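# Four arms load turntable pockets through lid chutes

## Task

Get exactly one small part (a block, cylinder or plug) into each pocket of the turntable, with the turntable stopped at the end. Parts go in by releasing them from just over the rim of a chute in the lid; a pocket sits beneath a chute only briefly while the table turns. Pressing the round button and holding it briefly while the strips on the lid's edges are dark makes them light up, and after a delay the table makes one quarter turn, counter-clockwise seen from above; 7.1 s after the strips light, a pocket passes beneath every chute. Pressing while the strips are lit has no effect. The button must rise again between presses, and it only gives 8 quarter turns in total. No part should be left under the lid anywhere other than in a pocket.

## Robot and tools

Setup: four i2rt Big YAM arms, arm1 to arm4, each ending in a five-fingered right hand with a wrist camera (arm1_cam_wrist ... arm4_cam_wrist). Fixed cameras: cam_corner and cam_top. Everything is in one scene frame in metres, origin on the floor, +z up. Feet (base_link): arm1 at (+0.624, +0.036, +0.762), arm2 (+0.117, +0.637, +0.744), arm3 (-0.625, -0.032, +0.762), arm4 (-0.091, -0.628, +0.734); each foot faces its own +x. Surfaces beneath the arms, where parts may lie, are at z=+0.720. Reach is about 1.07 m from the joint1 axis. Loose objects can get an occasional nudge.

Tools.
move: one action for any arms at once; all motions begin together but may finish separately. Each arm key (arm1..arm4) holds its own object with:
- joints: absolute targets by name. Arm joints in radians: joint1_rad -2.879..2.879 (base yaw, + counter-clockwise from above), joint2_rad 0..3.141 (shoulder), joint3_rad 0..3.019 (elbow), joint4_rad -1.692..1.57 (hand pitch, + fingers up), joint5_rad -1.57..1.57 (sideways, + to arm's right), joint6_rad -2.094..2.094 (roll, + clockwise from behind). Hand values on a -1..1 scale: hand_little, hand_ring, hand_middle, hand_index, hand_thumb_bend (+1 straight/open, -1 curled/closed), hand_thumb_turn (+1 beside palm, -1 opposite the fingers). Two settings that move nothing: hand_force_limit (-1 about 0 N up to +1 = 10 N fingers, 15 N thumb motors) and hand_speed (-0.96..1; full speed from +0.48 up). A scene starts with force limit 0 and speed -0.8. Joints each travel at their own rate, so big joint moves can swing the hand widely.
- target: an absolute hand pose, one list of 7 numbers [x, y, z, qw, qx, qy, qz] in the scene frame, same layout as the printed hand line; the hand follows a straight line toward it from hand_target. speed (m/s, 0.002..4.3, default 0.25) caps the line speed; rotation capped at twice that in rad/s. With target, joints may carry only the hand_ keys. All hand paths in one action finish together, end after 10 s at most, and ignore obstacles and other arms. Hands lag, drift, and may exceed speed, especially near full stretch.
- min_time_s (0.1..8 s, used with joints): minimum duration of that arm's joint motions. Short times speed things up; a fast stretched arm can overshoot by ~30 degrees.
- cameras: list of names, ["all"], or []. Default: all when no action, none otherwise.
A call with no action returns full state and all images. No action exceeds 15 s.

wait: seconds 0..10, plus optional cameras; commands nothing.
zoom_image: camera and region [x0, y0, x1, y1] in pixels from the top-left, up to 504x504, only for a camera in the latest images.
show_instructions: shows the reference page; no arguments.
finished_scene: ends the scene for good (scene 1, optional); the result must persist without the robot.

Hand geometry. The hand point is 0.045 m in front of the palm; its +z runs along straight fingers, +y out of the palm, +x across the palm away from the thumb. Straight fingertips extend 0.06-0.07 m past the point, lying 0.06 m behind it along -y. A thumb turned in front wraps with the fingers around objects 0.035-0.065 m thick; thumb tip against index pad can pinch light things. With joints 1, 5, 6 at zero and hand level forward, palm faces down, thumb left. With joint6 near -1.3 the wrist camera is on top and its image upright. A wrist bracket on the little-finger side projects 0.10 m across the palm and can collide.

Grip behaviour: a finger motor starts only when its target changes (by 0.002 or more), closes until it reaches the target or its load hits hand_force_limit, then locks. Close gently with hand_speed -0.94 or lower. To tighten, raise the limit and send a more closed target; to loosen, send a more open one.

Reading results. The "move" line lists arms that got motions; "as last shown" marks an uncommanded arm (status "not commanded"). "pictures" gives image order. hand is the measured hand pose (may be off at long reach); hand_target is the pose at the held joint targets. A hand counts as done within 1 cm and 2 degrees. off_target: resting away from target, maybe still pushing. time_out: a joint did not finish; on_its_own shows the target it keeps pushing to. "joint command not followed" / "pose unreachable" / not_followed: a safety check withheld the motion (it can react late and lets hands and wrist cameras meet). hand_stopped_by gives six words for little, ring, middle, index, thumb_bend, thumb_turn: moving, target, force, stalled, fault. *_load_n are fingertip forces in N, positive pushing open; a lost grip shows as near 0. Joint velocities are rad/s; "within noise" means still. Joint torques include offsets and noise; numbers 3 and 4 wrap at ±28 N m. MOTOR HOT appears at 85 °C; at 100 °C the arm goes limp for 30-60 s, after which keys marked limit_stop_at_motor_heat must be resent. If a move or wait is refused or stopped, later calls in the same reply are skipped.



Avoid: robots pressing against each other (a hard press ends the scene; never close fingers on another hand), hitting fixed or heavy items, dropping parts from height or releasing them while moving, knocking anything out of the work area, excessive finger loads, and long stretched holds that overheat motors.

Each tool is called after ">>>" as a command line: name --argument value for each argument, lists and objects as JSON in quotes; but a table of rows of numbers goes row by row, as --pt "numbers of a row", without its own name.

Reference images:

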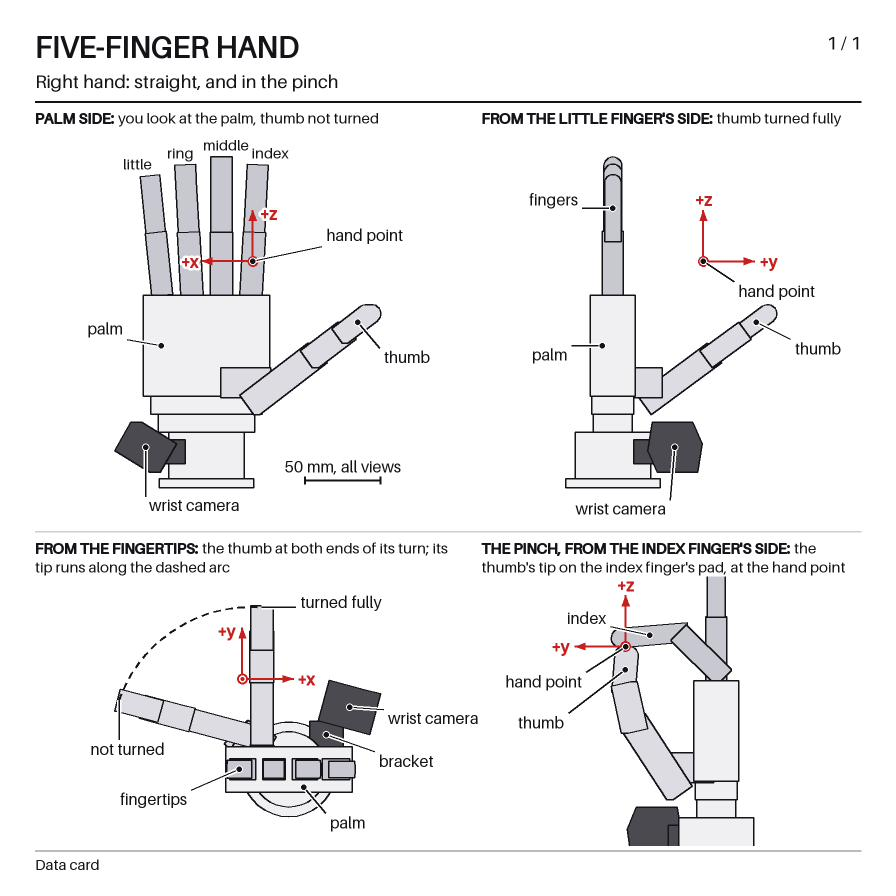

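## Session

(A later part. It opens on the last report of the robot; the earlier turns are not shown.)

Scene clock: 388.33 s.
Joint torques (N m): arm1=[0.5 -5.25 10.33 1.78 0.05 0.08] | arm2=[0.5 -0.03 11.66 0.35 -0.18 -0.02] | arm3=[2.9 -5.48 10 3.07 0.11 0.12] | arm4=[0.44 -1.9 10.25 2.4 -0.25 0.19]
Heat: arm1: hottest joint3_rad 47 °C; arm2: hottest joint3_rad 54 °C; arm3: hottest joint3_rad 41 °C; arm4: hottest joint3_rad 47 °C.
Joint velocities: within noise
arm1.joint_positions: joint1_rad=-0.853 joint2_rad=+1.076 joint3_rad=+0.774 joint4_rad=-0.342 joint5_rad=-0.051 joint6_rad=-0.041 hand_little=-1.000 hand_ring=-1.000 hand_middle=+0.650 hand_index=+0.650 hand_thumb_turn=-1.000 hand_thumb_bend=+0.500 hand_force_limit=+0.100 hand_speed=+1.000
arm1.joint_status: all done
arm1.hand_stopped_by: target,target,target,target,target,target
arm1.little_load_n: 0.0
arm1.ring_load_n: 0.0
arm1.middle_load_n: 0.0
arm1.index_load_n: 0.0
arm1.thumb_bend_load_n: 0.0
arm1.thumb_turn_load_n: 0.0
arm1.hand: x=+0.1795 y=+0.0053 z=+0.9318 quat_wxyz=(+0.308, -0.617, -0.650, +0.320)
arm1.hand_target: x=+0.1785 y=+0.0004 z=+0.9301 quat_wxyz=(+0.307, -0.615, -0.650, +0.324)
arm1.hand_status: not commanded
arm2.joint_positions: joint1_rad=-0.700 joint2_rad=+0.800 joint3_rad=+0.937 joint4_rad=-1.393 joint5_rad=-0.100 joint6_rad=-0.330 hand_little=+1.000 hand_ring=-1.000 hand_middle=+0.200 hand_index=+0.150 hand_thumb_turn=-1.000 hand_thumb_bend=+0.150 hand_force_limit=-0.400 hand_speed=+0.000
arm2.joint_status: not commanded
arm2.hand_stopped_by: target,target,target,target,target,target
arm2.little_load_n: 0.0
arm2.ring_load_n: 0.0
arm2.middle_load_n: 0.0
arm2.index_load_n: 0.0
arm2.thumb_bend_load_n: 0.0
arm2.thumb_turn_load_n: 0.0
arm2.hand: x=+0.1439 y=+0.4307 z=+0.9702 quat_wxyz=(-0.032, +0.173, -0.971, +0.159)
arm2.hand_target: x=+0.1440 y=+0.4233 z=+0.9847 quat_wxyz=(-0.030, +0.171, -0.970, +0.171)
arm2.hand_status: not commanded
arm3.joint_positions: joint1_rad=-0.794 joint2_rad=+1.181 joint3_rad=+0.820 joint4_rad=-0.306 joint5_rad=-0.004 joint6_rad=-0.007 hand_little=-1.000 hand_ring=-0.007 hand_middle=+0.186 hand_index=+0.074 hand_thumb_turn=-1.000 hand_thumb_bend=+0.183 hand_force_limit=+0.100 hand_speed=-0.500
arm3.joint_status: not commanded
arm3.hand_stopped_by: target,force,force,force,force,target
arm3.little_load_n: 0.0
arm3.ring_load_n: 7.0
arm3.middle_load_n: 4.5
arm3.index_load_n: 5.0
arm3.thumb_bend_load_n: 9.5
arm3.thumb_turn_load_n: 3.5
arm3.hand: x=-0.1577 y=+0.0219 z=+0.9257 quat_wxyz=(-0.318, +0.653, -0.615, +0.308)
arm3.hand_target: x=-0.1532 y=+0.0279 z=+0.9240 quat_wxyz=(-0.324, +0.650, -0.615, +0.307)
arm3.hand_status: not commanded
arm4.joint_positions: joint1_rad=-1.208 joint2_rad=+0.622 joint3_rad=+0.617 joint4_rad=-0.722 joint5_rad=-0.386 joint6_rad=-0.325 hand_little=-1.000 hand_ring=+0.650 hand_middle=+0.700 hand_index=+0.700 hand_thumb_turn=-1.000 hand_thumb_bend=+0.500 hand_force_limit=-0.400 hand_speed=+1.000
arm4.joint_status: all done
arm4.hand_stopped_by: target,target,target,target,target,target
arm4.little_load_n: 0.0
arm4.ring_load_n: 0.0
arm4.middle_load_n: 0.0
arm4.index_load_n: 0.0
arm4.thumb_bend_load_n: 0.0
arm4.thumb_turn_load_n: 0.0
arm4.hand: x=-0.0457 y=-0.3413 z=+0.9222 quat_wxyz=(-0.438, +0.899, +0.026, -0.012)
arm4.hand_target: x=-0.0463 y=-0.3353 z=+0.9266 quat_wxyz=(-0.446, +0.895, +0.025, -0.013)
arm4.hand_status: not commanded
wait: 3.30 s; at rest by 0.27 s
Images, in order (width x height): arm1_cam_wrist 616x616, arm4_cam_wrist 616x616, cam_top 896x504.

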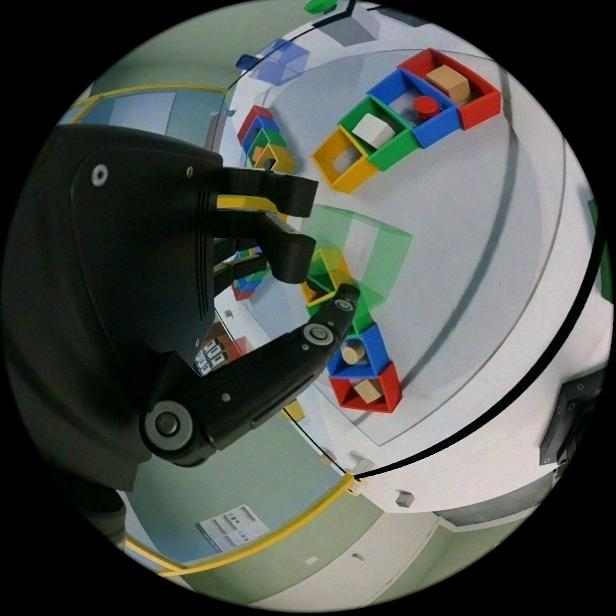

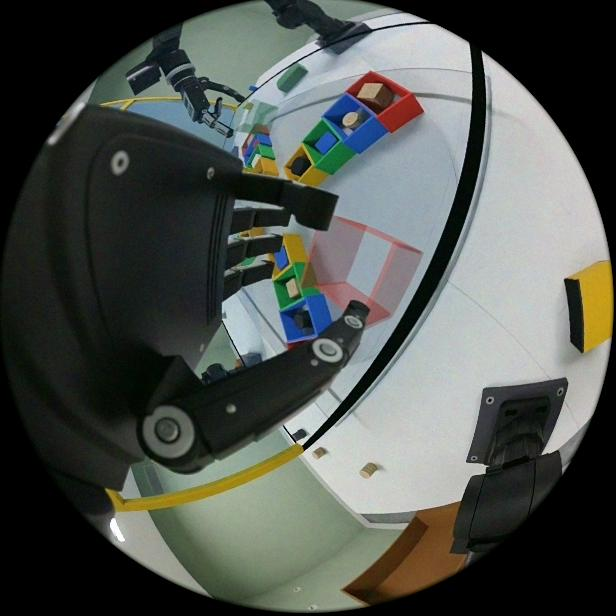

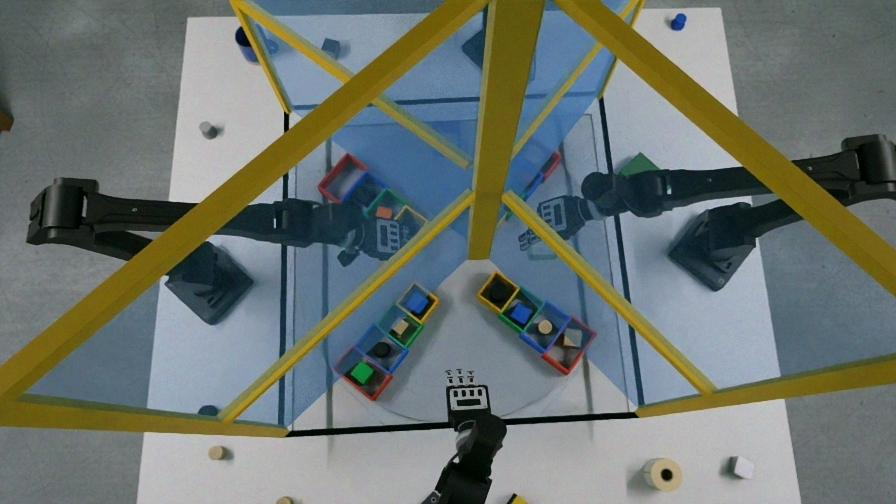

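>>> move --arm2 '{"target":[0.145,0.420,0.966,-0.0302,0.1710,-0.9699,0.1710],"speed":0.08}' --arm4 '{"target":[-0.0450,-0.3700,1.0100,0.446,-0.8946,-0.025,0.0125],"speed":0.15}'

>>> move --arm2 '{"target":[0.144,0.422,0.943,-0.0302,0.1710,-0.9699,0.1710],"speed":0.08}' --arm4 '{"joints":{"joint1_rad":-2.35,"hand_index":0.75,"hand_middle":0.75,"hand_ring":0.7,"hand_thumb_bend":0.65},"min_time_s":3.5}' --cameras '["cam_corner","arm4_cam_wrist"]'

Scene clock: 391.43 s.
Joint torques (N m): arm1=[0.32 -5.25 10.36 1.77 0.05 0.07] | arm2=[0.62 0.15 7.92 1.11 -0.13 0.01] | arm3=[3.02 -5.25 9.91 3.04 0.11 0.11] | arm4=[-0.85 -1.49 14.38 1.18 -0.44 -0.06]
Heat: arm1: hottest joint3_rad 47 °C; arm2: hottest joint3_rad 54 °C; arm3: hottest joint3_rad 41 °C; arm4: hottest joint3_rad 47 °C.
move: arm2 done; arm4 off_target
Joint velocities: within noise
arm1, arm3: as last shown
arm1.ring_load_n: 0.5
arm2.joint_positions: joint1_rad=-0.700 joint2_rad=+0.800 joint3_rad=+0.937 joint4_rad=-1.361 joint5_rad=-0.100 joint6_rad=-0.330 hand_little=+1.000 hand_ring=-1.000 hand_middle=+0.200 hand_index=+0.150 hand_thumb_turn=-1.000 hand_thumb_bend=+0.150 hand_force_limit=-0.400 hand_speed=+0.000
arm2.joint_status: not commanded
arm2.hand_stopped_by: target,target,target,target,target,target
arm2.little_load_n: 0.0
arm2.ring_load_n: 0.0
arm2.middle_load_n: 0.0
arm2.index_load_n: 0.0
arm2.thumb_bend_load_n: 0.0
arm2.thumb_turn_load_n: 0.0
arm2.hand: x=+0.1440 y=+0.4219 z=+0.9709 quat_wxyz=(-0.029, +0.173, -0.969, +0.175)
arm2.hand_target: x=+0.1449 y=+0.4200 z=+0.9661 quat_wxyz=(-0.030, +0.171, -0.970, +0.171)
arm2.hand_status: done (0.005 m and 0.5 deg from the pose sent, 0.012 m and 1.4 deg at the start)
arm3.ring_load_n: 6.5
arm3.middle_load_n: 4.0
arm3.thumb_turn_load_n: 3.0
arm4.joint_positions: joint1_rad=-1.284 joint2_rad=+0.564 joint3_rad=+0.770 joint4_rad=-0.986 joint5_rad=-0.452 joint6_rad=-0.363 hand_little=-1.000 hand_ring=+0.650 hand_middle=+0.700 hand_index=+0.700 hand_thumb_turn=-1.000 hand_thumb_bend=+0.500 hand_force_limit=-0.400 hand_speed=+1.000
arm4.joint_status: not commanded
arm4.hand_stopped_by: target,target,target,target,target,target
arm4.little_load_n: 0.5
arm4.ring_load_n: 0.0
arm4.middle_load_n: -0.5
arm4.index_load_n: 0.0
arm4.thumb_bend_load_n: 0.0
arm4.thumb_turn_load_n: 0.0
arm4.hand: x=-0.0511 y=-0.3747 z=+0.9818 quat_wxyz=(-0.427, +0.904, +0.016, -0.027)
arm4.hand_target: x=-0.0456 y=-0.3705 z=+1.0093 quat_wxyz=(-0.446, +0.895, +0.025, -0.012)
arm4.hand_status: off_target (0.029 m and 3.1 deg from the pose sent, 0.092 m and 1.0 deg at the start)
pictures: none

Scene clock: 395.33 s.
Joint torques (N m): arm1=[0.32 -5.07 10.4 1.78 0.04 0.09] | arm2=[0.15 0.44 6.35 1.29 -0.22 -0.05] | arm3=[3.14 -5.3 9.95 3.06 0.1 0.12] | arm4=[-0.62 -1.55 14.39 1.18 -0.39 -0.07]
Heat: arm1: hottest joint3_rad 47 °C; arm2: hottest joint3_rad 53 °C; arm3: hottest joint3_rad 41 °C; arm4: hottest joint3_rad 47 °C.
move: arm2 off_target; arm4 done
Joint velocities: within noise
arm1, arm3: as last shown
arm1.ring_load_n: 0.0
arm2.joint_positions: joint1_rad=-0.700 joint2_rad=+0.784 joint3_rad=+0.892 joint4_rad=-1.315 joint5_rad=-0.100 joint6_rad=-0.330 hand_little=+1.000 hand_ring=-1.000 hand_middle=+0.200 hand_index=+0.150 hand_thumb_turn=-1.000 hand_thumb_bend=+0.150 hand_force_limit=-0.400 hand_speed=+0.000
arm2.joint_status: not commanded
arm2.hand_stopped_by: target,target,target,target,target,target
arm2.little_load_n: -1.0
arm2.ring_load_n: 0.0
arm2.middle_load_n: 0.0
arm2.index_load_n: 0.0
arm2.thumb_bend_load_n: 0.0
arm2.thumb_turn_load_n: 0.0
arm2.hand: x=+0.1442 y=+0.4210 z=+0.9568 quat_wxyz=(-0.028, +0.173, -0.967, +0.183)
arm2.hand_target: x=+0.1439 y=+0.4225 z=+0.9434 quat_wxyz=(-0.030, +0.171, -0.970, +0.171)
arm2.hand_status: off_target (0.014 m and 1.5 deg from the pose sent, 0.028 m and 0.5 deg at the start)
arm3.ring_load_n: 7.0
arm3.middle_load_n: 4.5
arm4.joint_positions: joint1_rad=-2.345 joint2_rad=+0.564 joint3_rad=+0.770 joint4_rad=-0.986 joint5_rad=-0.453 joint6_rad=-0.363 hand_little=-1.000 hand_ring=+0.700 hand_middle=+0.750 hand_index=+0.750 hand_thumb_turn=-1.000 hand_thumb_bend=+0.650 hand_force_limit=-0.400 hand_speed=+1.000
arm4.joint_status: all done
arm4.hand_stopped_by: target,target,target,target,target,target
arm4.little_load_n: 0.0
arm4.ring_load_n: 0.0
arm4.middle_load_n: 0.0
arm4.index_load_n: 0.0
arm4.thumb_bend_load_n: 0.0
arm4.thumb_turn_load_n: 0.0
arm4.hand: x=+0.1494 y=-0.5383 z=+0.9819 quat_wxyz=(-0.383, +0.788, -0.443, +0.192)
arm4.hand_target: x=+0.1556 y=-0.5403 z=+1.0093 quat_wxyz=(-0.391, +0.785, -0.429, +0.215)
arm4.hand_status: not commanded
pictures: arm4_cam_wrist, cam_corner
Images, in order (width x height): arm4_cam_wrist 616x616, cam_corner 896x504.

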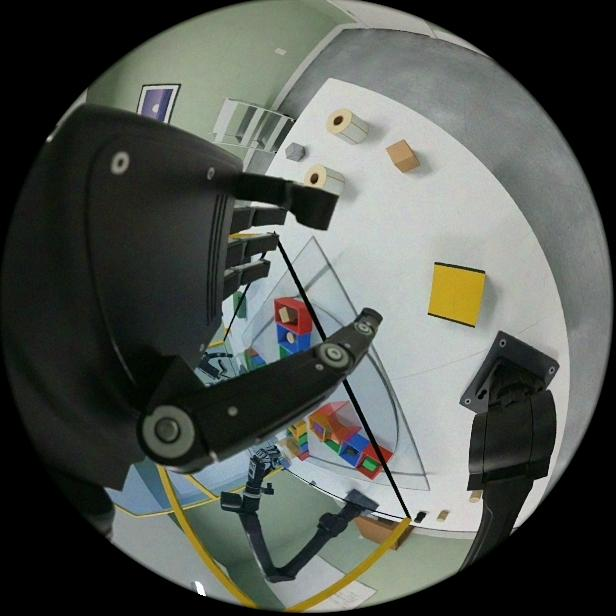

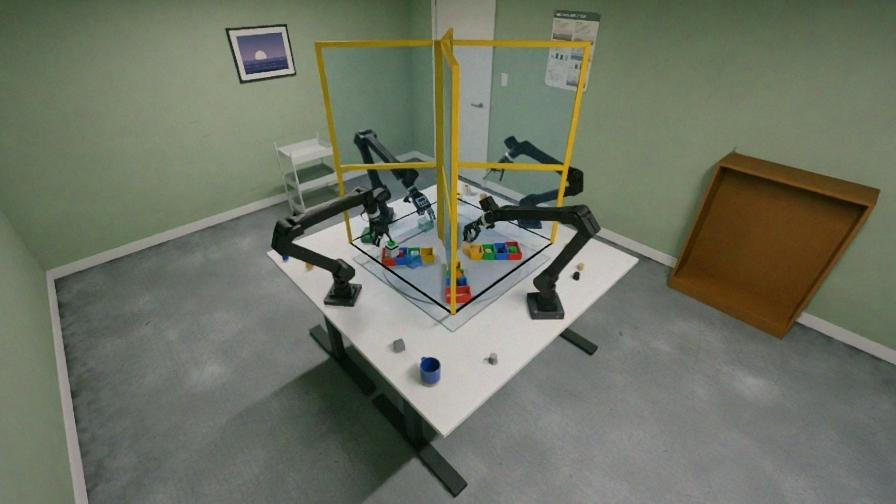

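>>> move --arm2 '{"target":[0.144,0.423,0.928,-0.0302,0.1710,-0.9699,0.1710],"speed":0.1}' --arm4 '{"target":[0.3200,-0.6550,0.9400,-0.2986,0.5988,-0.6650,0.3316],"speed":0.2}' --cameras '["cam_corner","arm4_cam_wrist"]'

>>> zoom_image --camera "arm4_cam_wrist" --region '[320, 180, 460, 320]'

Scene clock: 399.03 s.
Joint torques (N m): arm1=[0.44 -5.19 10.4 1.81 0.05 0.06] | arm2=[-0.03 1.73 5.39 1.47 -0.24 -0.03] | arm3=[2.9 -5.48 9.96 3.04 0.1 0.1] | arm4=[-0.67 -5.54 11.02 2.48 0 0.2]
Heat: arm1: hottest joint3_rad 47 °C; arm2: hottest joint3_rad 52 °C; arm3: hottest joint3_rad 41 °C; arm4: hottest joint3_rad 47 °C.
move: arm2 off_target; arm4 off_target
Joint velocities: within noise
arm1, arm3: as last shown
arm1.thumb_turn_load_n: 0.5
arm2.joint_positions: joint1_rad=-0.700 joint2_rad=+0.765 joint3_rad=+0.864 joint4_rad=-1.284 joint5_rad=-0.100 joint6_rad=-0.330 hand_little=+1.000 hand_ring=-1.000 hand_middle=+0.200 hand_index=+0.150 hand_thumb_turn=-1.000 hand_thumb_bend=+0.150 hand_force_limit=-0.400 hand_speed=+0.000
arm2.joint_status: not commanded
arm2.hand_stopped_by: target,target,target,target,target,target
arm2.little_load_n: -1.5
arm2.ring_load_n: 0.0
arm2.middle_load_n: 0.0
arm2.index_load_n: 0.5
arm2.thumb_bend_load_n: 0.0
arm2.thumb_turn_load_n: 0.0
arm2.hand: x=+0.1443 y=+0.4207 z=+0.9498 quat_wxyz=(-0.026, +0.173, -0.965, +0.193)
arm2.hand_target: x=+0.1439 y=+0.4242 z=+0.9289 quat_wxyz=(-0.030, +0.171, -0.970, +0.171)
arm2.hand_status: off_target (0.022 m and 2.7 deg from the pose sent, 0.029 m and 1.5 deg at the start)
arm3.thumb_turn_load_n: 3.5
arm4.joint_positions: joint1_rad=-2.486 joint2_rad=+0.948 joint3_rad=+0.770 joint4_rad=-0.506 joint5_rad=-0.043 joint6_rad=-0.045 hand_little=-1.000 hand_ring=+0.700 hand_middle=+0.750 hand_index=+0.750 hand_thumb_turn=-1.000 hand_thumb_bend=+0.650 hand_force_limit=-0.400 hand_speed=+1.000
arm4.joint_status: not commanded
arm4.hand_stopped_by: target,target,target,target,target,target
arm4.little_load_n: 0.0
arm4.ring_load_n: 0.0
arm4.middle_load_n: 0.0
arm4.index_load_n: 0.0
arm4.thumb_bend_load_n: 0.0
arm4.thumb_turn_load_n: 0.0
arm4.hand: x=+0.3103 y=-0.6515 z=+0.9275 quat_wxyz=(-0.287, +0.612, -0.665, +0.319)
arm4.hand_target: x=+0.3195 y=-0.6549 z=+0.9400 quat_wxyz=(-0.299, +0.599, -0.665, +0.331)
arm4.hand_status: off_target (0.016 m and 2.5 deg from the pose sent, 0.211 m and 38.4 deg at the start)
pictures: arm4_cam_wrist, cam_corner
Images, in order (width x height): arm4_cam_wrist 616x616, cam_corner 896x504.

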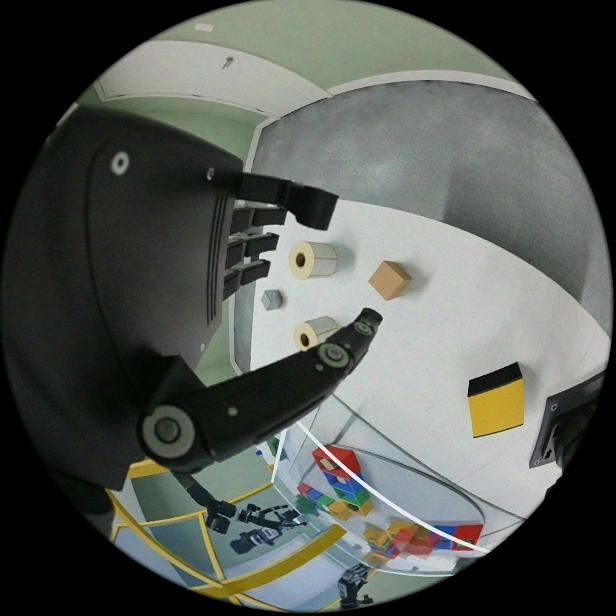

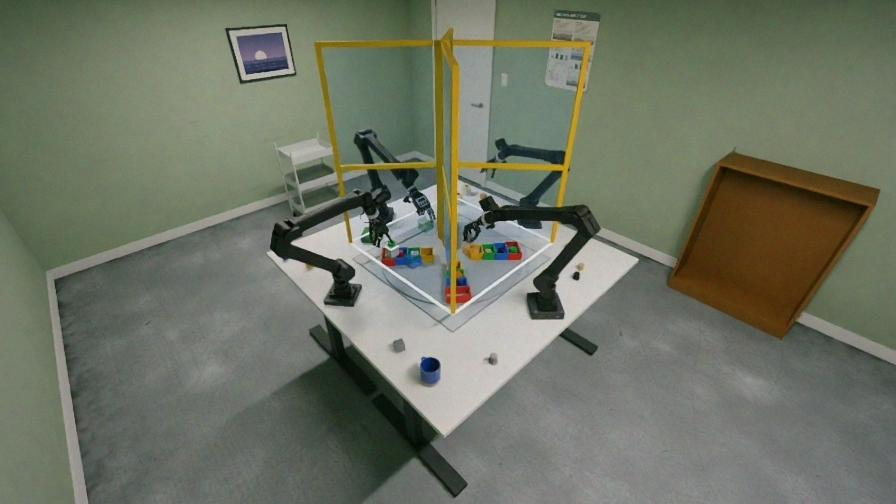

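Scaled by 3.600 from the camera's image (finer frame: 880x880).

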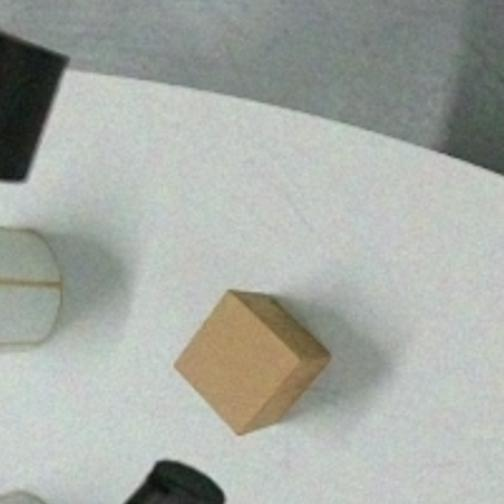

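>>> move --arm2 '{"target":[0.144,0.423,0.985,-0.0302,0.1710,-0.9699,0.1710],"speed":0.2}' --arm4 '{"target":[0.3330,-0.6310,0.8550,-0.2591,0.5197,-0.7285,0.3632],"speed":0.15}' --cameras '["arm4_cam_wrist"]'

>>> zoom_image --camera "arm4_cam_wrist" --region '[300, 200, 440, 340]'

Scene clock: 401.87 s.
Joint torques (N m): arm1=[0.15 -5.01 10.45 1.78 0.04 0.07] | arm2=[0.32 0.32 11.71 0.29 -0.18 -0.03] | arm3=[3.08 -5.36 9.91 3.07 0.09 0.12] | arm4=[0.26 -6.01 8.83 2.45 0.19 0.2]
Heat: arm1: hottest joint3_rad 47 °C; arm2: hottest joint3_rad 52 °C; arm3: hottest joint3_rad 41 °C; arm4: hottest joint3_rad 47 °C.
move: arm2 off_target; arm4 done
Joint velocities: within noise
arm1, arm3: as last shown
arm1.thumb_turn_load_n: 0.0
arm2.joint_positions: joint1_rad=-0.700 joint2_rad=+0.796 joint3_rad=+0.938 joint4_rad=-1.393 joint5_rad=-0.100 joint6_rad=-0.330 hand_little=+1.000 hand_ring=-1.000 hand_middle=+0.200 hand_index=+0.150 hand_thumb_turn=-1.000 hand_thumb_bend=+0.150 hand_force_limit=-0.400 hand_speed=+0.000
arm2.joint_status: not commanded
arm2.hand_stopped_by: target,target,target,target,target,target
arm2.little_load_n: 0.0
arm2.ring_load_n: 0.0
arm2.middle_load_n: 0.0
arm2.index_load_n: 0.0
arm2.thumb_bend_load_n: 0.0
arm2.thumb_turn_load_n: 0.0
arm2.hand: x=+0.1439 y=+0.4310 z=+0.9710 quat_wxyz=(-0.031, +0.173, -0.971, +0.161)
arm2.hand_target: x=+0.1440 y=+0.4233 z=+0.9847 quat_wxyz=(-0.030, +0.171, -0.970, +0.171)
arm2.hand_status: off_target (0.016 m and 1.2 deg from the pose sent, 0.035 m and 2.7 deg at the start)
arm4.joint_positions: joint1_rad=-2.321 joint2_rad=+1.062 joint3_rad=+0.629 joint4_rad=-0.261 joint5_rad=+0.278 joint6_rad=+0.204 hand_little=-1.000 hand_ring=+0.700 hand_middle=+0.750 hand_index=+0.750 hand_thumb_turn=-1.000 hand_thumb_bend=+0.650 hand_force_limit=-0.400 hand_speed=+1.000
arm4.joint_status: not commanded
arm4.hand_stopped_by: target,target,target,target,target,target
arm4.little_load_n: 0.0
arm4.ring_load_n: -0.5
arm4.middle_load_n: 0.0
arm4.index_load_n: 0.0
arm4.thumb_bend_load_n: 0.0
arm4.thumb_turn_load_n: 0.0
arm4.hand: x=+0.3287 y=-0.6341 z=+0.8531 quat_wxyz=(-0.249, +0.527, -0.728, +0.361)
arm4.hand_target: x=+0.3328 y=-0.6310 z=+0.8550 quat_wxyz=(-0.259, +0.520, -0.729, +0.363)
arm4.hand_status: done (0.006 m and 1.4 deg from the pose sent, 0.079 m and 14.1 deg at the start)
Images, in order (width x height): arm4_cam_wrist 616x616.

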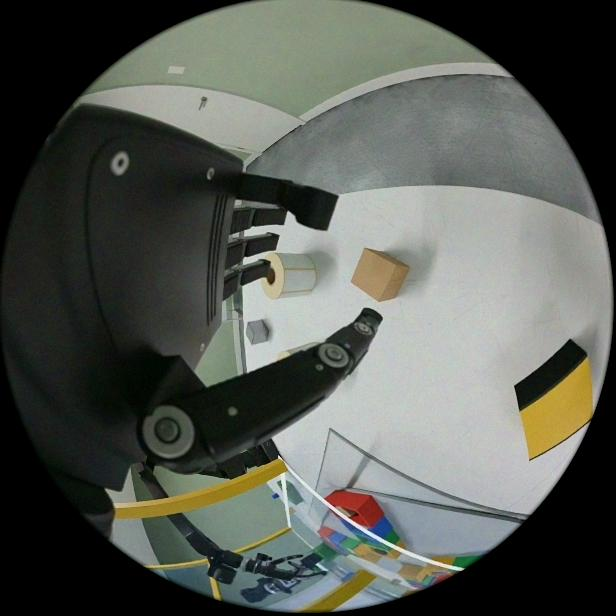

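Scaled by 3.600 from the camera's image (finer frame: 880x880).

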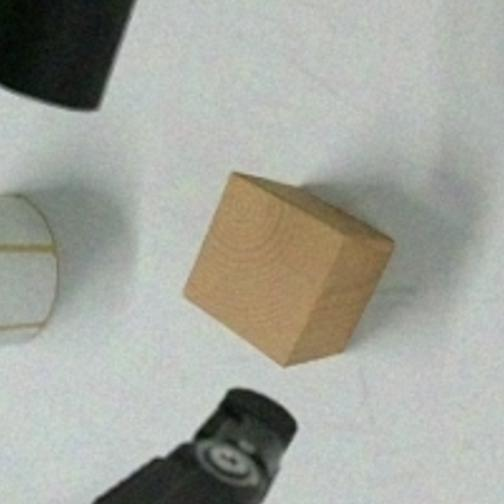

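>>> move --arm4 '{"target":[0.3330,-0.6300,0.7950,-0.2591,0.5197,-0.7285,0.3632],"speed":0.1}' --cameras '["arm4_cam_wrist","cam_top"]'

>>> zoom_image --camera "arm4_cam_wrist" --region '[270, 200, 410, 340]'

Scene clock: 404.00 s.
Joint torques (N m): arm1=[0.21 -5.07 10.32 1.78 0.05 0.07] | arm2=[0.38 0.38 11.6 0.32 -0.19 -0.03] | arm3=[3.02 -5.25 9.92 3.1 0.08 0.13] | arm4=[0.44 -6.42 7.83 2.45 0.19 0.19]
Heat: arm1: hottest joint3_rad 47 °C; arm2: hottest joint3_rad 52 °C; arm3: hottest joint3_rad 41 °C; arm4: hottest joint3_rad 47 °C.
move: arm4 done
Joint velocities: within noise
arm1, arm2, arm3: as last shown
arm3.middle_load_n: 4.0
arm4.joint_positions: joint1_rad=-2.320 joint2_rad=+1.181 joint3_rad=+0.527 joint4_rad=-0.040 joint5_rad=+0.280 joint6_rad=+0.207 hand_little=-1.000 hand_ring=+0.700 hand_middle=+0.750 hand_index=+0.750 hand_thumb_turn=-1.000 hand_thumb_bend=+0.650 hand_force_limit=-0.400 hand_speed=+1.000
arm4.joint_status: not commanded
arm4.hand_stopped_by: target,target,target,target,target,target
arm4.little_load_n: 0.0
arm4.ring_load_n: 0.0
arm4.middle_load_n: 0.0
arm4.index_load_n: 0.0
arm4.thumb_bend_load_n: 0.0
arm4.thumb_turn_load_n: 0.0
arm4.hand: x=+0.3294 y=-0.6340 z=+0.7934 quat_wxyz=(-0.249, +0.525, -0.729, +0.361)
arm4.hand_target: x=+0.3329 y=-0.6300 z=+0.7950 quat_wxyz=(-0.259, +0.520, -0.729, +0.363)
arm4.hand_status: done (0.006 m and 1.3 deg from the pose sent, 0.058 m and 1.4 deg at the start)
Images, in order (width x height): arm4_cam_wrist 616x616, cam_top 896x504.

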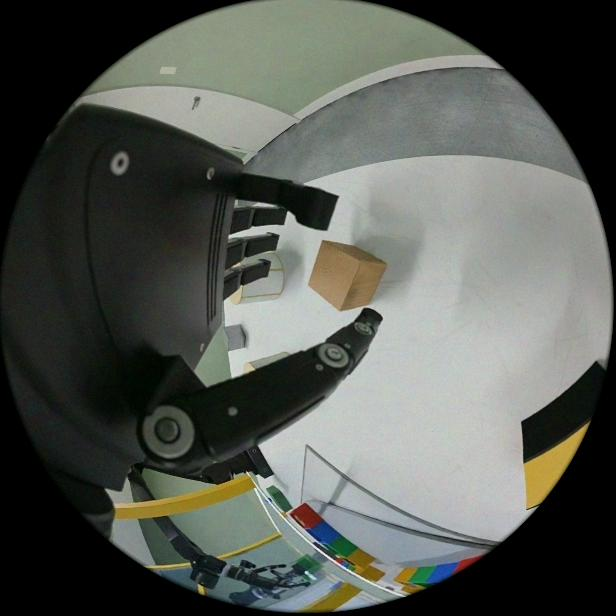

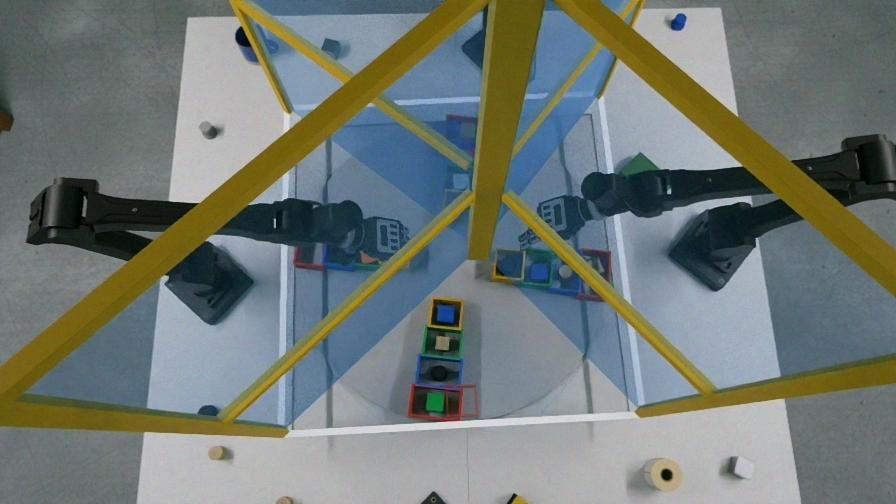

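Scaled by 3.600 from the camera's image (finer frame: 880x880).

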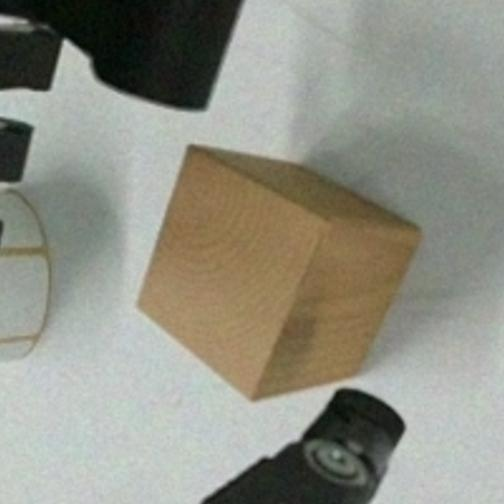

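>>> move --arm4 '{"target":[0.3360,-0.6330,0.7700,-0.2591,0.5197,-0.7285,0.3632],"speed":0.08}'

>>> move --arm4 '{"target":[0.3360,-0.6330,0.7530,-0.2591,0.5197,-0.7285,0.3632],"speed":0.06}' --cameras '["arm4_cam_wrist","cam_top"]'

>>> zoom_image --camera "arm4_cam_wrist" --region '[240, 200, 400, 360]'

Scene clock: 406.40 s.
Joint torques (N m): arm1=[0.15 -5.36 10.35 1.74 0.03 0.07] | arm2=[0.56 0.32 11.66 0.28 -0.2 -0.03] | arm3=[3.19 -5.42 9.91 3.07 0.11 0.1] | arm4=[-0.26 -6.71 7.19 2.47 0.02 0.13]
Heat: arm1: hottest joint3_rad 46 °C; arm2: hottest joint3_rad 52 °C; arm3: hottest joint3_rad 41 °C; arm4: hottest joint3_rad 47 °C.
move: arm4 done
Joint velocities: within noise
arm1, arm2, arm3: as last shown
arm2.little_load_n: 0.5
arm3.little_load_n: 0.5
arm3.middle_load_n: 4.5
arm4.joint_positions: joint1_rad=-2.320 joint2_rad=+1.257 joint3_rad=+0.500 joint4_rad=+0.066 joint5_rad=+0.276 joint6_rad=+0.207 hand_little=-1.000 hand_ring=+0.700 hand_middle=+0.750 hand_index=+0.750 hand_thumb_turn=-1.000 hand_thumb_bend=+0.650 hand_force_limit=-0.400 hand_speed=+1.000
arm4.joint_status: not commanded
arm4.hand_stopped_by: target,target,target,target,target,target
arm4.little_load_n: 0.0
arm4.ring_load_n: 0.0
arm4.middle_load_n: 0.0
arm4.index_load_n: 0.0
arm4.thumb_bend_load_n: 0.0
arm4.thumb_turn_load_n: 0.0
arm4.hand: x=+0.3335 y=-0.6332 z=+0.7694 quat_wxyz=(-0.252, +0.525, -0.728, +0.361)
arm4.hand_target: x=+0.3360 y=-0.6331 z=+0.7702 quat_wxyz=(-0.259, +0.520, -0.729, +0.363)
arm4.hand_status: done (0.003 m and 1.1 deg from the pose sent, 0.024 m and 1.3 deg at the start)
pictures: none

Scene clock: 407.47 s.
Joint torques (N m): arm1=[0.38 -5.13 10.35 1.76 0.06 0.07] | arm2=[0.21 0.15 11.63 0.32 -0.19 -0.04] | arm3=[2.96 -5.71 9.91 3.03 0.09 0.11] | arm4=[-0.32 -6.89 6.74 2.45 0.02 0.13]
Heat: arm1: hottest joint3_rad 46 °C; arm2: hottest joint3_rad 52 °C; arm3: hottest joint3_rad 41 °C; arm4: hottest joint3_rad 47 °C.
move: arm4 done
Joint velocities: within noise
arm1, arm2, arm3: as last shown
arm2.little_load_n: 0.0
arm3.little_load_n: 0.0
arm3.middle_load_n: 4.0
arm4.joint_positions: joint1_rad=-2.320 joint2_rad=+1.307 joint3_rad=+0.480 joint4_rad=+0.138 joint5_rad=+0.276 joint6_rad=+0.207 hand_little=-1.000 hand_ring=+0.700 hand_middle=+0.750 hand_index=+0.750 hand_thumb_turn=-1.000 hand_thumb_bend=+0.650 hand_force_limit=-0.400 hand_speed=+1.000
arm4.joint_status: not commanded
arm4.hand_stopped_by: target,target,target,target,target,target
arm4.little_load_n: 0.0
arm4.ring_load_n: 0.0
arm4.middle_load_n: 0.0
arm4.index_load_n: 0.0
arm4.thumb_bend_load_n: 0.0
arm4.thumb_turn_load_n: 0.0
arm4.hand: x=+0.3341 y=-0.6332 z=+0.7530 quat_wxyz=(-0.253, +0.525, -0.728, +0.361)
arm4.hand_target: x=+0.3360 y=-0.6331 z=+0.7531 quat_wxyz=(-0.259, +0.520, -0.729, +0.363)
arm4.hand_status: done (0.002 m and 1.0 deg from the pose sent, 0.016 m and 1.1 deg at the start)
Images, in order (width x height): arm4_cam_wrist 616x616, cam_top 896x504.

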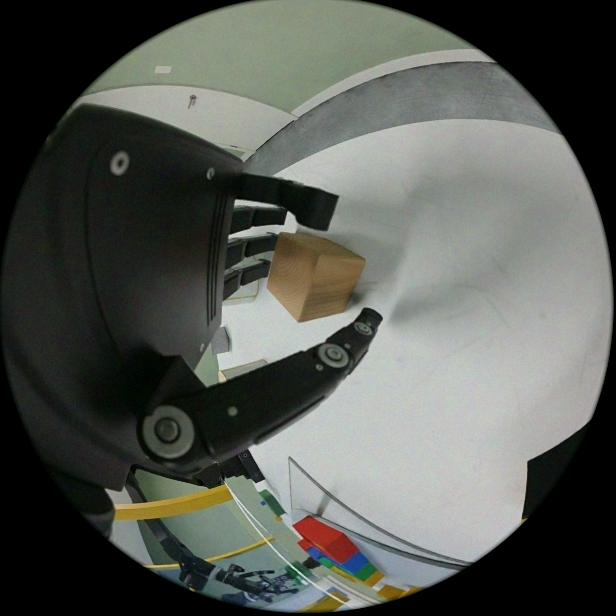

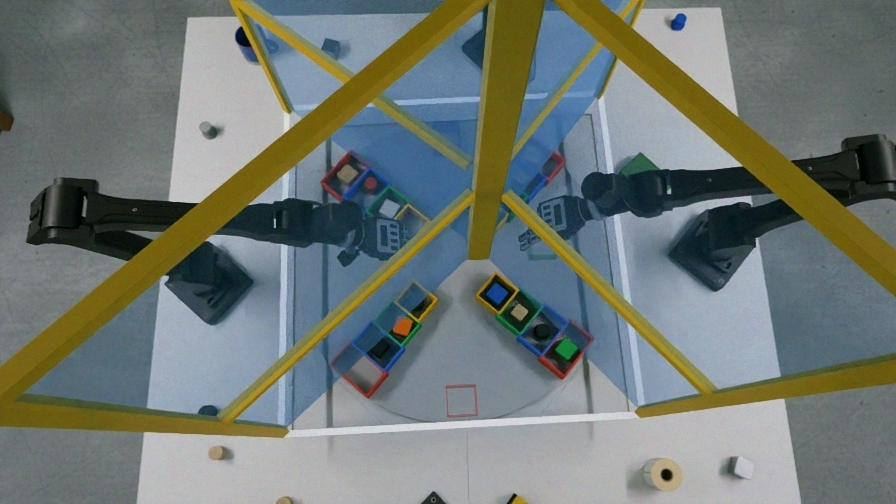

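Scaled by 3.150 from the camera's image (finer frame: 880x880).

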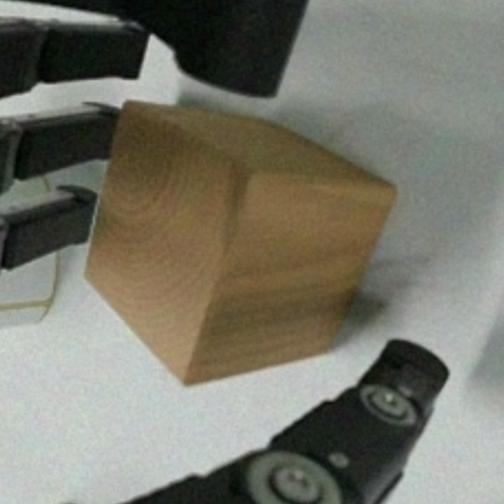

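>>> move --arm4 '{"target":[0.3350,-0.6410,0.7530,-0.2591,0.5197,-0.7285,0.3632],"speed":0.06}' --cameras '["arm4_cam_wrist"]'

>>> zoom_image --camera "arm4_cam_wrist" --region '[240, 200, 400, 360]'

Scene clock: 409.07 s.
Joint torques (N m): arm1=[0.32 -5.25 10.39 1.74 0.05 0.07] | arm2=[0.26 0.38 11.66 0.31 -0.2 -0.04] | arm3=[3.02 -5.3 9.92 3.03 0.09 0.12] | arm4=[-0.79 -7.06 6.46 2.47 0 -0.02]
Heat: arm1: hottest joint3_rad 46 °C; arm2: hottest joint3_rad 52 °C; arm3: hottest joint3_rad 41 °C; arm4: hottest joint3_rad 47 °C.
move: arm4 done
Joint velocities: within noise
arm1.joint_positions: joint1_rad=-0.853 joint2_rad=+1.076 joint3_rad=+0.774 joint4_rad=-0.342 joint5_rad=-0.051 joint6_rad=-0.041 hand_little=-1.000 hand_ring=-1.000 hand_middle=+0.650 hand_index=+0.650 hand_thumb_turn=-1.000 hand_thumb_bend=+0.500 hand_force_limit=+0.100 hand_speed=+1.000
arm1.joint_status: not commanded
arm1.hand_stopped_by: target,target,target,target,target,target
arm1.little_load_n: 0.0
arm1.ring_load_n: 0.0
arm1.middle_load_n: 0.0
arm1.index_load_n: -0.5
arm1.thumb_bend_load_n: 0.0
arm1.thumb_turn_load_n: 0.0
arm1.hand: x=+0.1795 y=+0.0053 z=+0.9318 quat_wxyz=(+0.308, -0.617, -0.650, +0.320)
arm1.hand_target: x=+0.1785 y=+0.0004 z=+0.9301 quat_wxyz=(+0.307, -0.615, -0.650, +0.324)
arm1.hand_status: not commanded
arm2: as last shown
arm3.joint_positions: joint1_rad=-0.794 joint2_rad=+1.181 joint3_rad=+0.820 joint4_rad=-0.306 joint5_rad=-0.004 joint6_rad=-0.007 hand_little=-1.000 hand_ring=-0.007 hand_middle=+0.186 hand_index=+0.074 hand_thumb_turn=-1.000 hand_thumb_bend=+0.183 hand_force_limit=+0.100 hand_speed=-0.500
arm3.joint_status: not commanded
arm3.hand_stopped_by: target,force,force,force,force,target
arm3.little_load_n: 0.0
arm3.ring_load_n: 7.0
arm3.middle_load_n: 4.5
arm3.index_load_n: 5.0
arm3.thumb_bend_load_n: 9.5
arm3.thumb_turn_load_n: 3.0
arm3.hand: x=-0.1577 y=+0.0219 z=+0.9257 quat_wxyz=(-0.318, +0.653, -0.615, +0.308)
arm3.hand_target: x=-0.1532 y=+0.0279 z=+0.9240 quat_wxyz=(-0.324, +0.650, -0.615, +0.307)
arm3.hand_status: not commanded
arm4.joint_positions: joint1_rad=-2.340 joint2_rad=+1.307 joint3_rad=+0.480 joint4_rad=+0.143 joint5_rad=+0.256 joint6_rad=+0.207 hand_little=-1.000 hand_ring=+0.700 hand_middle=+0.750 hand_index=+0.750 hand_thumb_turn=-1.000 hand_thumb_bend=+0.650 hand_force_limit=-0.400 hand_speed=+1.000
arm4.joint_status: not commanded
arm4.hand_stopped_by: target,target,target,target,target,target
arm4.little_load_n: 0.0
arm4.ring_load_n: 0.0
arm4.middle_load_n: 0.0
arm4.index_load_n: -0.5
arm4.thumb_bend_load_n: 0.0
arm4.thumb_turn_load_n: 0.0
arm4.hand: x=+0.3351 y=-0.6378 z=+0.7538 quat_wxyz=(-0.257, +0.521, -0.731, +0.358)
arm4.hand_target: x=+0.3350 y=-0.6410 z=+0.7531 quat_wxyz=(-0.259, +0.520, -0.729, +0.363)
arm4.hand_status: done (0.003 m and 0.7 deg from the pose sent, 0.008 m and 1.0 deg at the start)
Images, in order (width x height): arm4_cam_wrist 616x616.

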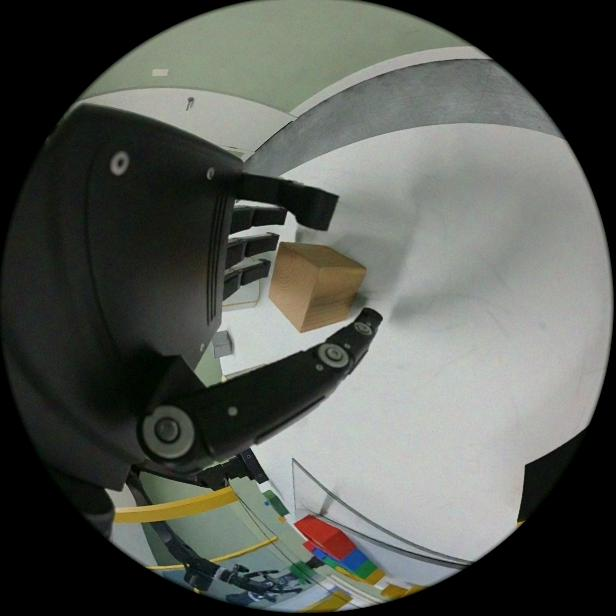

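Scaled by 3.150 from the camera's image (finer frame: 880x880).

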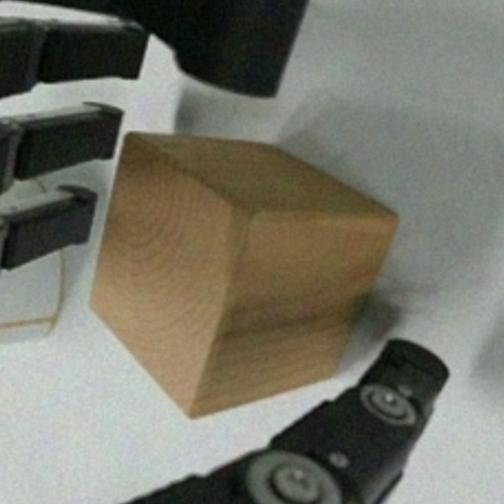

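>>> move --arm4 '{"joints":{"hand_ring":0.3,"hand_index":0.35,"hand_middle":0.33,"hand_thumb_bend":-0.15,"hand_force_limit":0.1,"hand_speed":-0.85}}' --cameras '["arm4_cam_wrist"]'

>>> zoom_image --camera "arm4_cam_wrist" --region '[240, 200, 400, 360]'

Scene clock: 414.03 s.
Joint torques (N m): arm1=[0.32 -5.25 10.36 1.74 0.06 0.08] | arm2=[0.32 0.5 11.59 0.29 -0.17 -0.04] | arm3=[3.14 -5.6 9.96 3.02 0.11 0.13] | arm4=[-0.73 -7.12 6.46 2.47 0.01 -0.02]
Heat: arm1: hottest joint3_rad 46 °C; arm2: hottest joint3_rad 52 °C; arm3: hottest joint3_rad 41 °C; arm4: hottest joint3_rad 46 °C.
move: arm4 off_target
Joint velocities: within noise
arm1, arm2, arm3: as last shown
arm1.middle_load_n: -0.5
arm1.index_load_n: 0.0
arm3.thumb_turn_load_n: 3.5
arm4.joint_positions: joint1_rad=-2.340 joint2_rad=+1.307 joint3_rad=+0.480 joint4_rad=+0.143 joint5_rad=+0.256 joint6_rad=+0.207 hand_little=-1.000 hand_ring=+0.300 hand_middle=+0.330 hand_index=+0.350 hand_thumb_turn=-1.000 hand_thumb_bend=+0.112 hand_force_limit=+0.100 hand_speed=-0.850
arm4.joint_status: hand_thumb_bend off_target (ended at +0.112, target -0.150); the others done
arm4.hand_stopped_by: target,target,target,target,force,target
arm4.little_load_n: 0.0
arm4.ring_load_n: 0.0
arm4.middle_load_n: 3.5
arm4.index_load_n: 1.0
arm4.thumb_bend_load_n: 8.5
arm4.thumb_turn_load_n: 1.0
arm4.hand: x=+0.3351 y=-0.6377 z=+0.7538 quat_wxyz=(-0.257, +0.521, -0.731, +0.358)
arm4.hand_target: x=+0.3350 y=-0.6410 z=+0.7531 quat_wxyz=(-0.259, +0.520, -0.729, +0.363)
arm4.hand_status: not commanded
Images, in order (width x height): arm4_cam_wrist 616x616.

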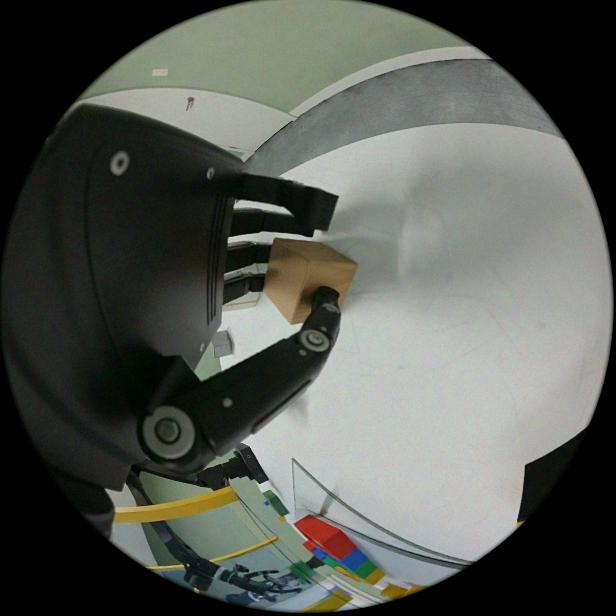

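Scaled by 3.150 from the camera's image (finer frame: 880x880).

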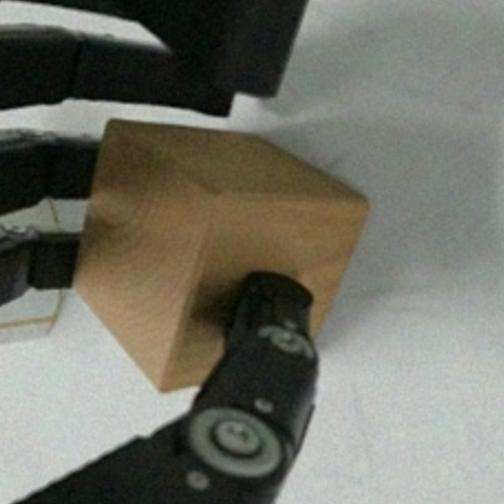

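>>> move --arm4 '{"target":[0.3300,-0.6400,0.8000,-0.2591,0.5197,-0.7285,0.3632],"speed":0.08}'

>>> move --arm4 '{"target":[0.1556,-0.5403,1.0093,-0.391,0.785,-0.429,0.215],"speed":0.2}' --cameras '["arm4_cam_wrist"]'

Scene clock: 415.73 s.
Joint torques (N m): arm1=[0.26 -5.01 10.39 1.81 0.04 0.08] | arm2=[0.44 0.21 11.63 0.35 -0.18 -0.04] | arm3=[2.96 -5.42 9.89 2.97 0.1 0.11] | arm4=[-0.5 -7.24 11.18 1.29 0.13 0]
Heat: arm1: hottest joint3_rad 46 °C; arm2: hottest joint3_rad 52 °C; arm3: hottest joint3_rad 41 °C; arm4: hottest joint3_rad 47 °C.
move: arm4 off_target
Joint velocities: within noise
arm1, arm2, arm3: as last shown
arm1.middle_load_n: 0.0
arm3.middle_load_n: 4.0
arm3.thumb_turn_load_n: 3.0
arm4.joint_positions: joint1_rad=-2.340 joint2_rad=+1.172 joint3_rad=+0.480 joint4_rad=-0.025 joint5_rad=+0.256 joint6_rad=+0.207 hand_little=-1.000 hand_ring=+0.300 hand_middle=+0.330 hand_index=+0.350 hand_thumb_turn=-1.000 hand_thumb_bend=+0.112 hand_force_limit=+0.100 hand_speed=-0.850
arm4.joint_status: not commanded
arm4.hand_stopped_by: target,target,target,target,force,target
arm4.little_load_n: 0.0
arm4.ring_load_n: 0.0
arm4.middle_load_n: 4.0
arm4.index_load_n: 1.0
arm4.thumb_bend_load_n: 8.5
arm4.thumb_turn_load_n: 1.0
arm4.hand: x=+0.3122 y=-0.6376 z=+0.7775 quat_wxyz=(-0.245, +0.527, -0.735, +0.350)
arm4.hand_target: x=+0.3292 y=-0.6400 z=+0.8002 quat_wxyz=(-0.259, +0.520, -0.729, +0.363)
arm4.hand_status: off_target (0.029 m and 2.5 deg from the pose sent, 0.047 m and 0.7 deg at the start)
pictures: none

Scene clock: 418.83 s.
Joint torques (N m): arm1=[0.38 -5.01 10.35 1.74 0.05 0.07] | arm2=[0.44 0.5 11.66 0.28 -0.19 -0.01] | arm3=[2.9 -5.36 9.98 3.06 0.1 0.12] | arm4=[-0.03 -1.85 14.98 1.21 -0.47 -0.05]
Heat: arm1: hottest joint3_rad 46 °C; arm2: hottest joint3_rad 53 °C; arm3: hottest joint3_rad 41 °C; arm4: hottest joint3_rad 48 °C.
move: arm4 off_target
Joint velocities: within noise
arm1, arm2, arm3: as last shown
arm3.ring_load_n: 6.5
arm3.middle_load_n: 4.5
arm4.joint_positions: joint1_rad=-2.351 joint2_rad=+0.564 joint3_rad=+0.759 joint4_rad=-0.986 joint5_rad=-0.450 joint6_rad=-0.363 hand_little=-1.000 hand_ring=+0.300 hand_middle=+0.330 hand_index=+0.350 hand_thumb_turn=-1.000 hand_thumb_bend=+0.112 hand_force_limit=+0.100 hand_speed=-0.850
arm4.joint_status: not commanded
arm4.hand_stopped_by: target,target,target,target,force,target
arm4.little_load_n: 0.0
arm4.ring_load_n: 0.0
arm4.middle_load_n: 3.5
arm4.index_load_n: 1.0
arm4.thumb_bend_load_n: 8.5
arm4.thumb_turn_load_n: 1.0
arm4.hand: x=+0.1485 y=-0.5403 z=+0.9762 quat_wxyz=(-0.379, +0.787, -0.448, +0.190)
arm4.hand_target: x=+0.1546 y=-0.5401 z=+1.0086 quat_wxyz=(-0.391, +0.785, -0.429, +0.216)
arm4.hand_status: off_target (0.034 m and 3.9 deg from the pose sent, 0.296 m and 51.7 deg at the start)
Images, in order (width x height): arm4_cam_wrist 616x616.

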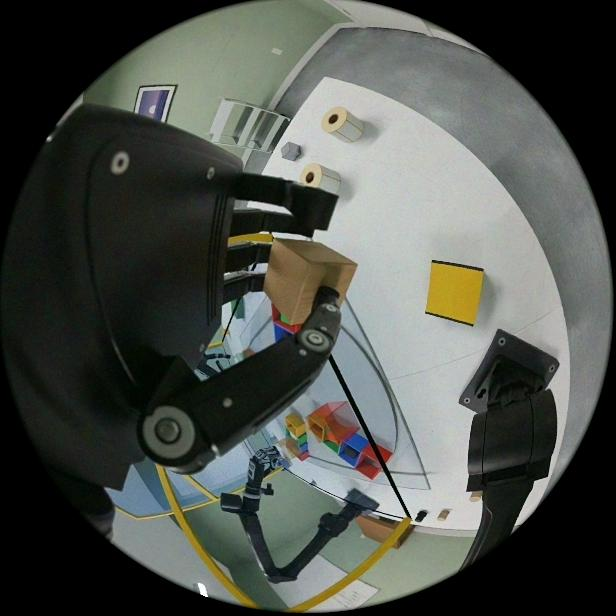

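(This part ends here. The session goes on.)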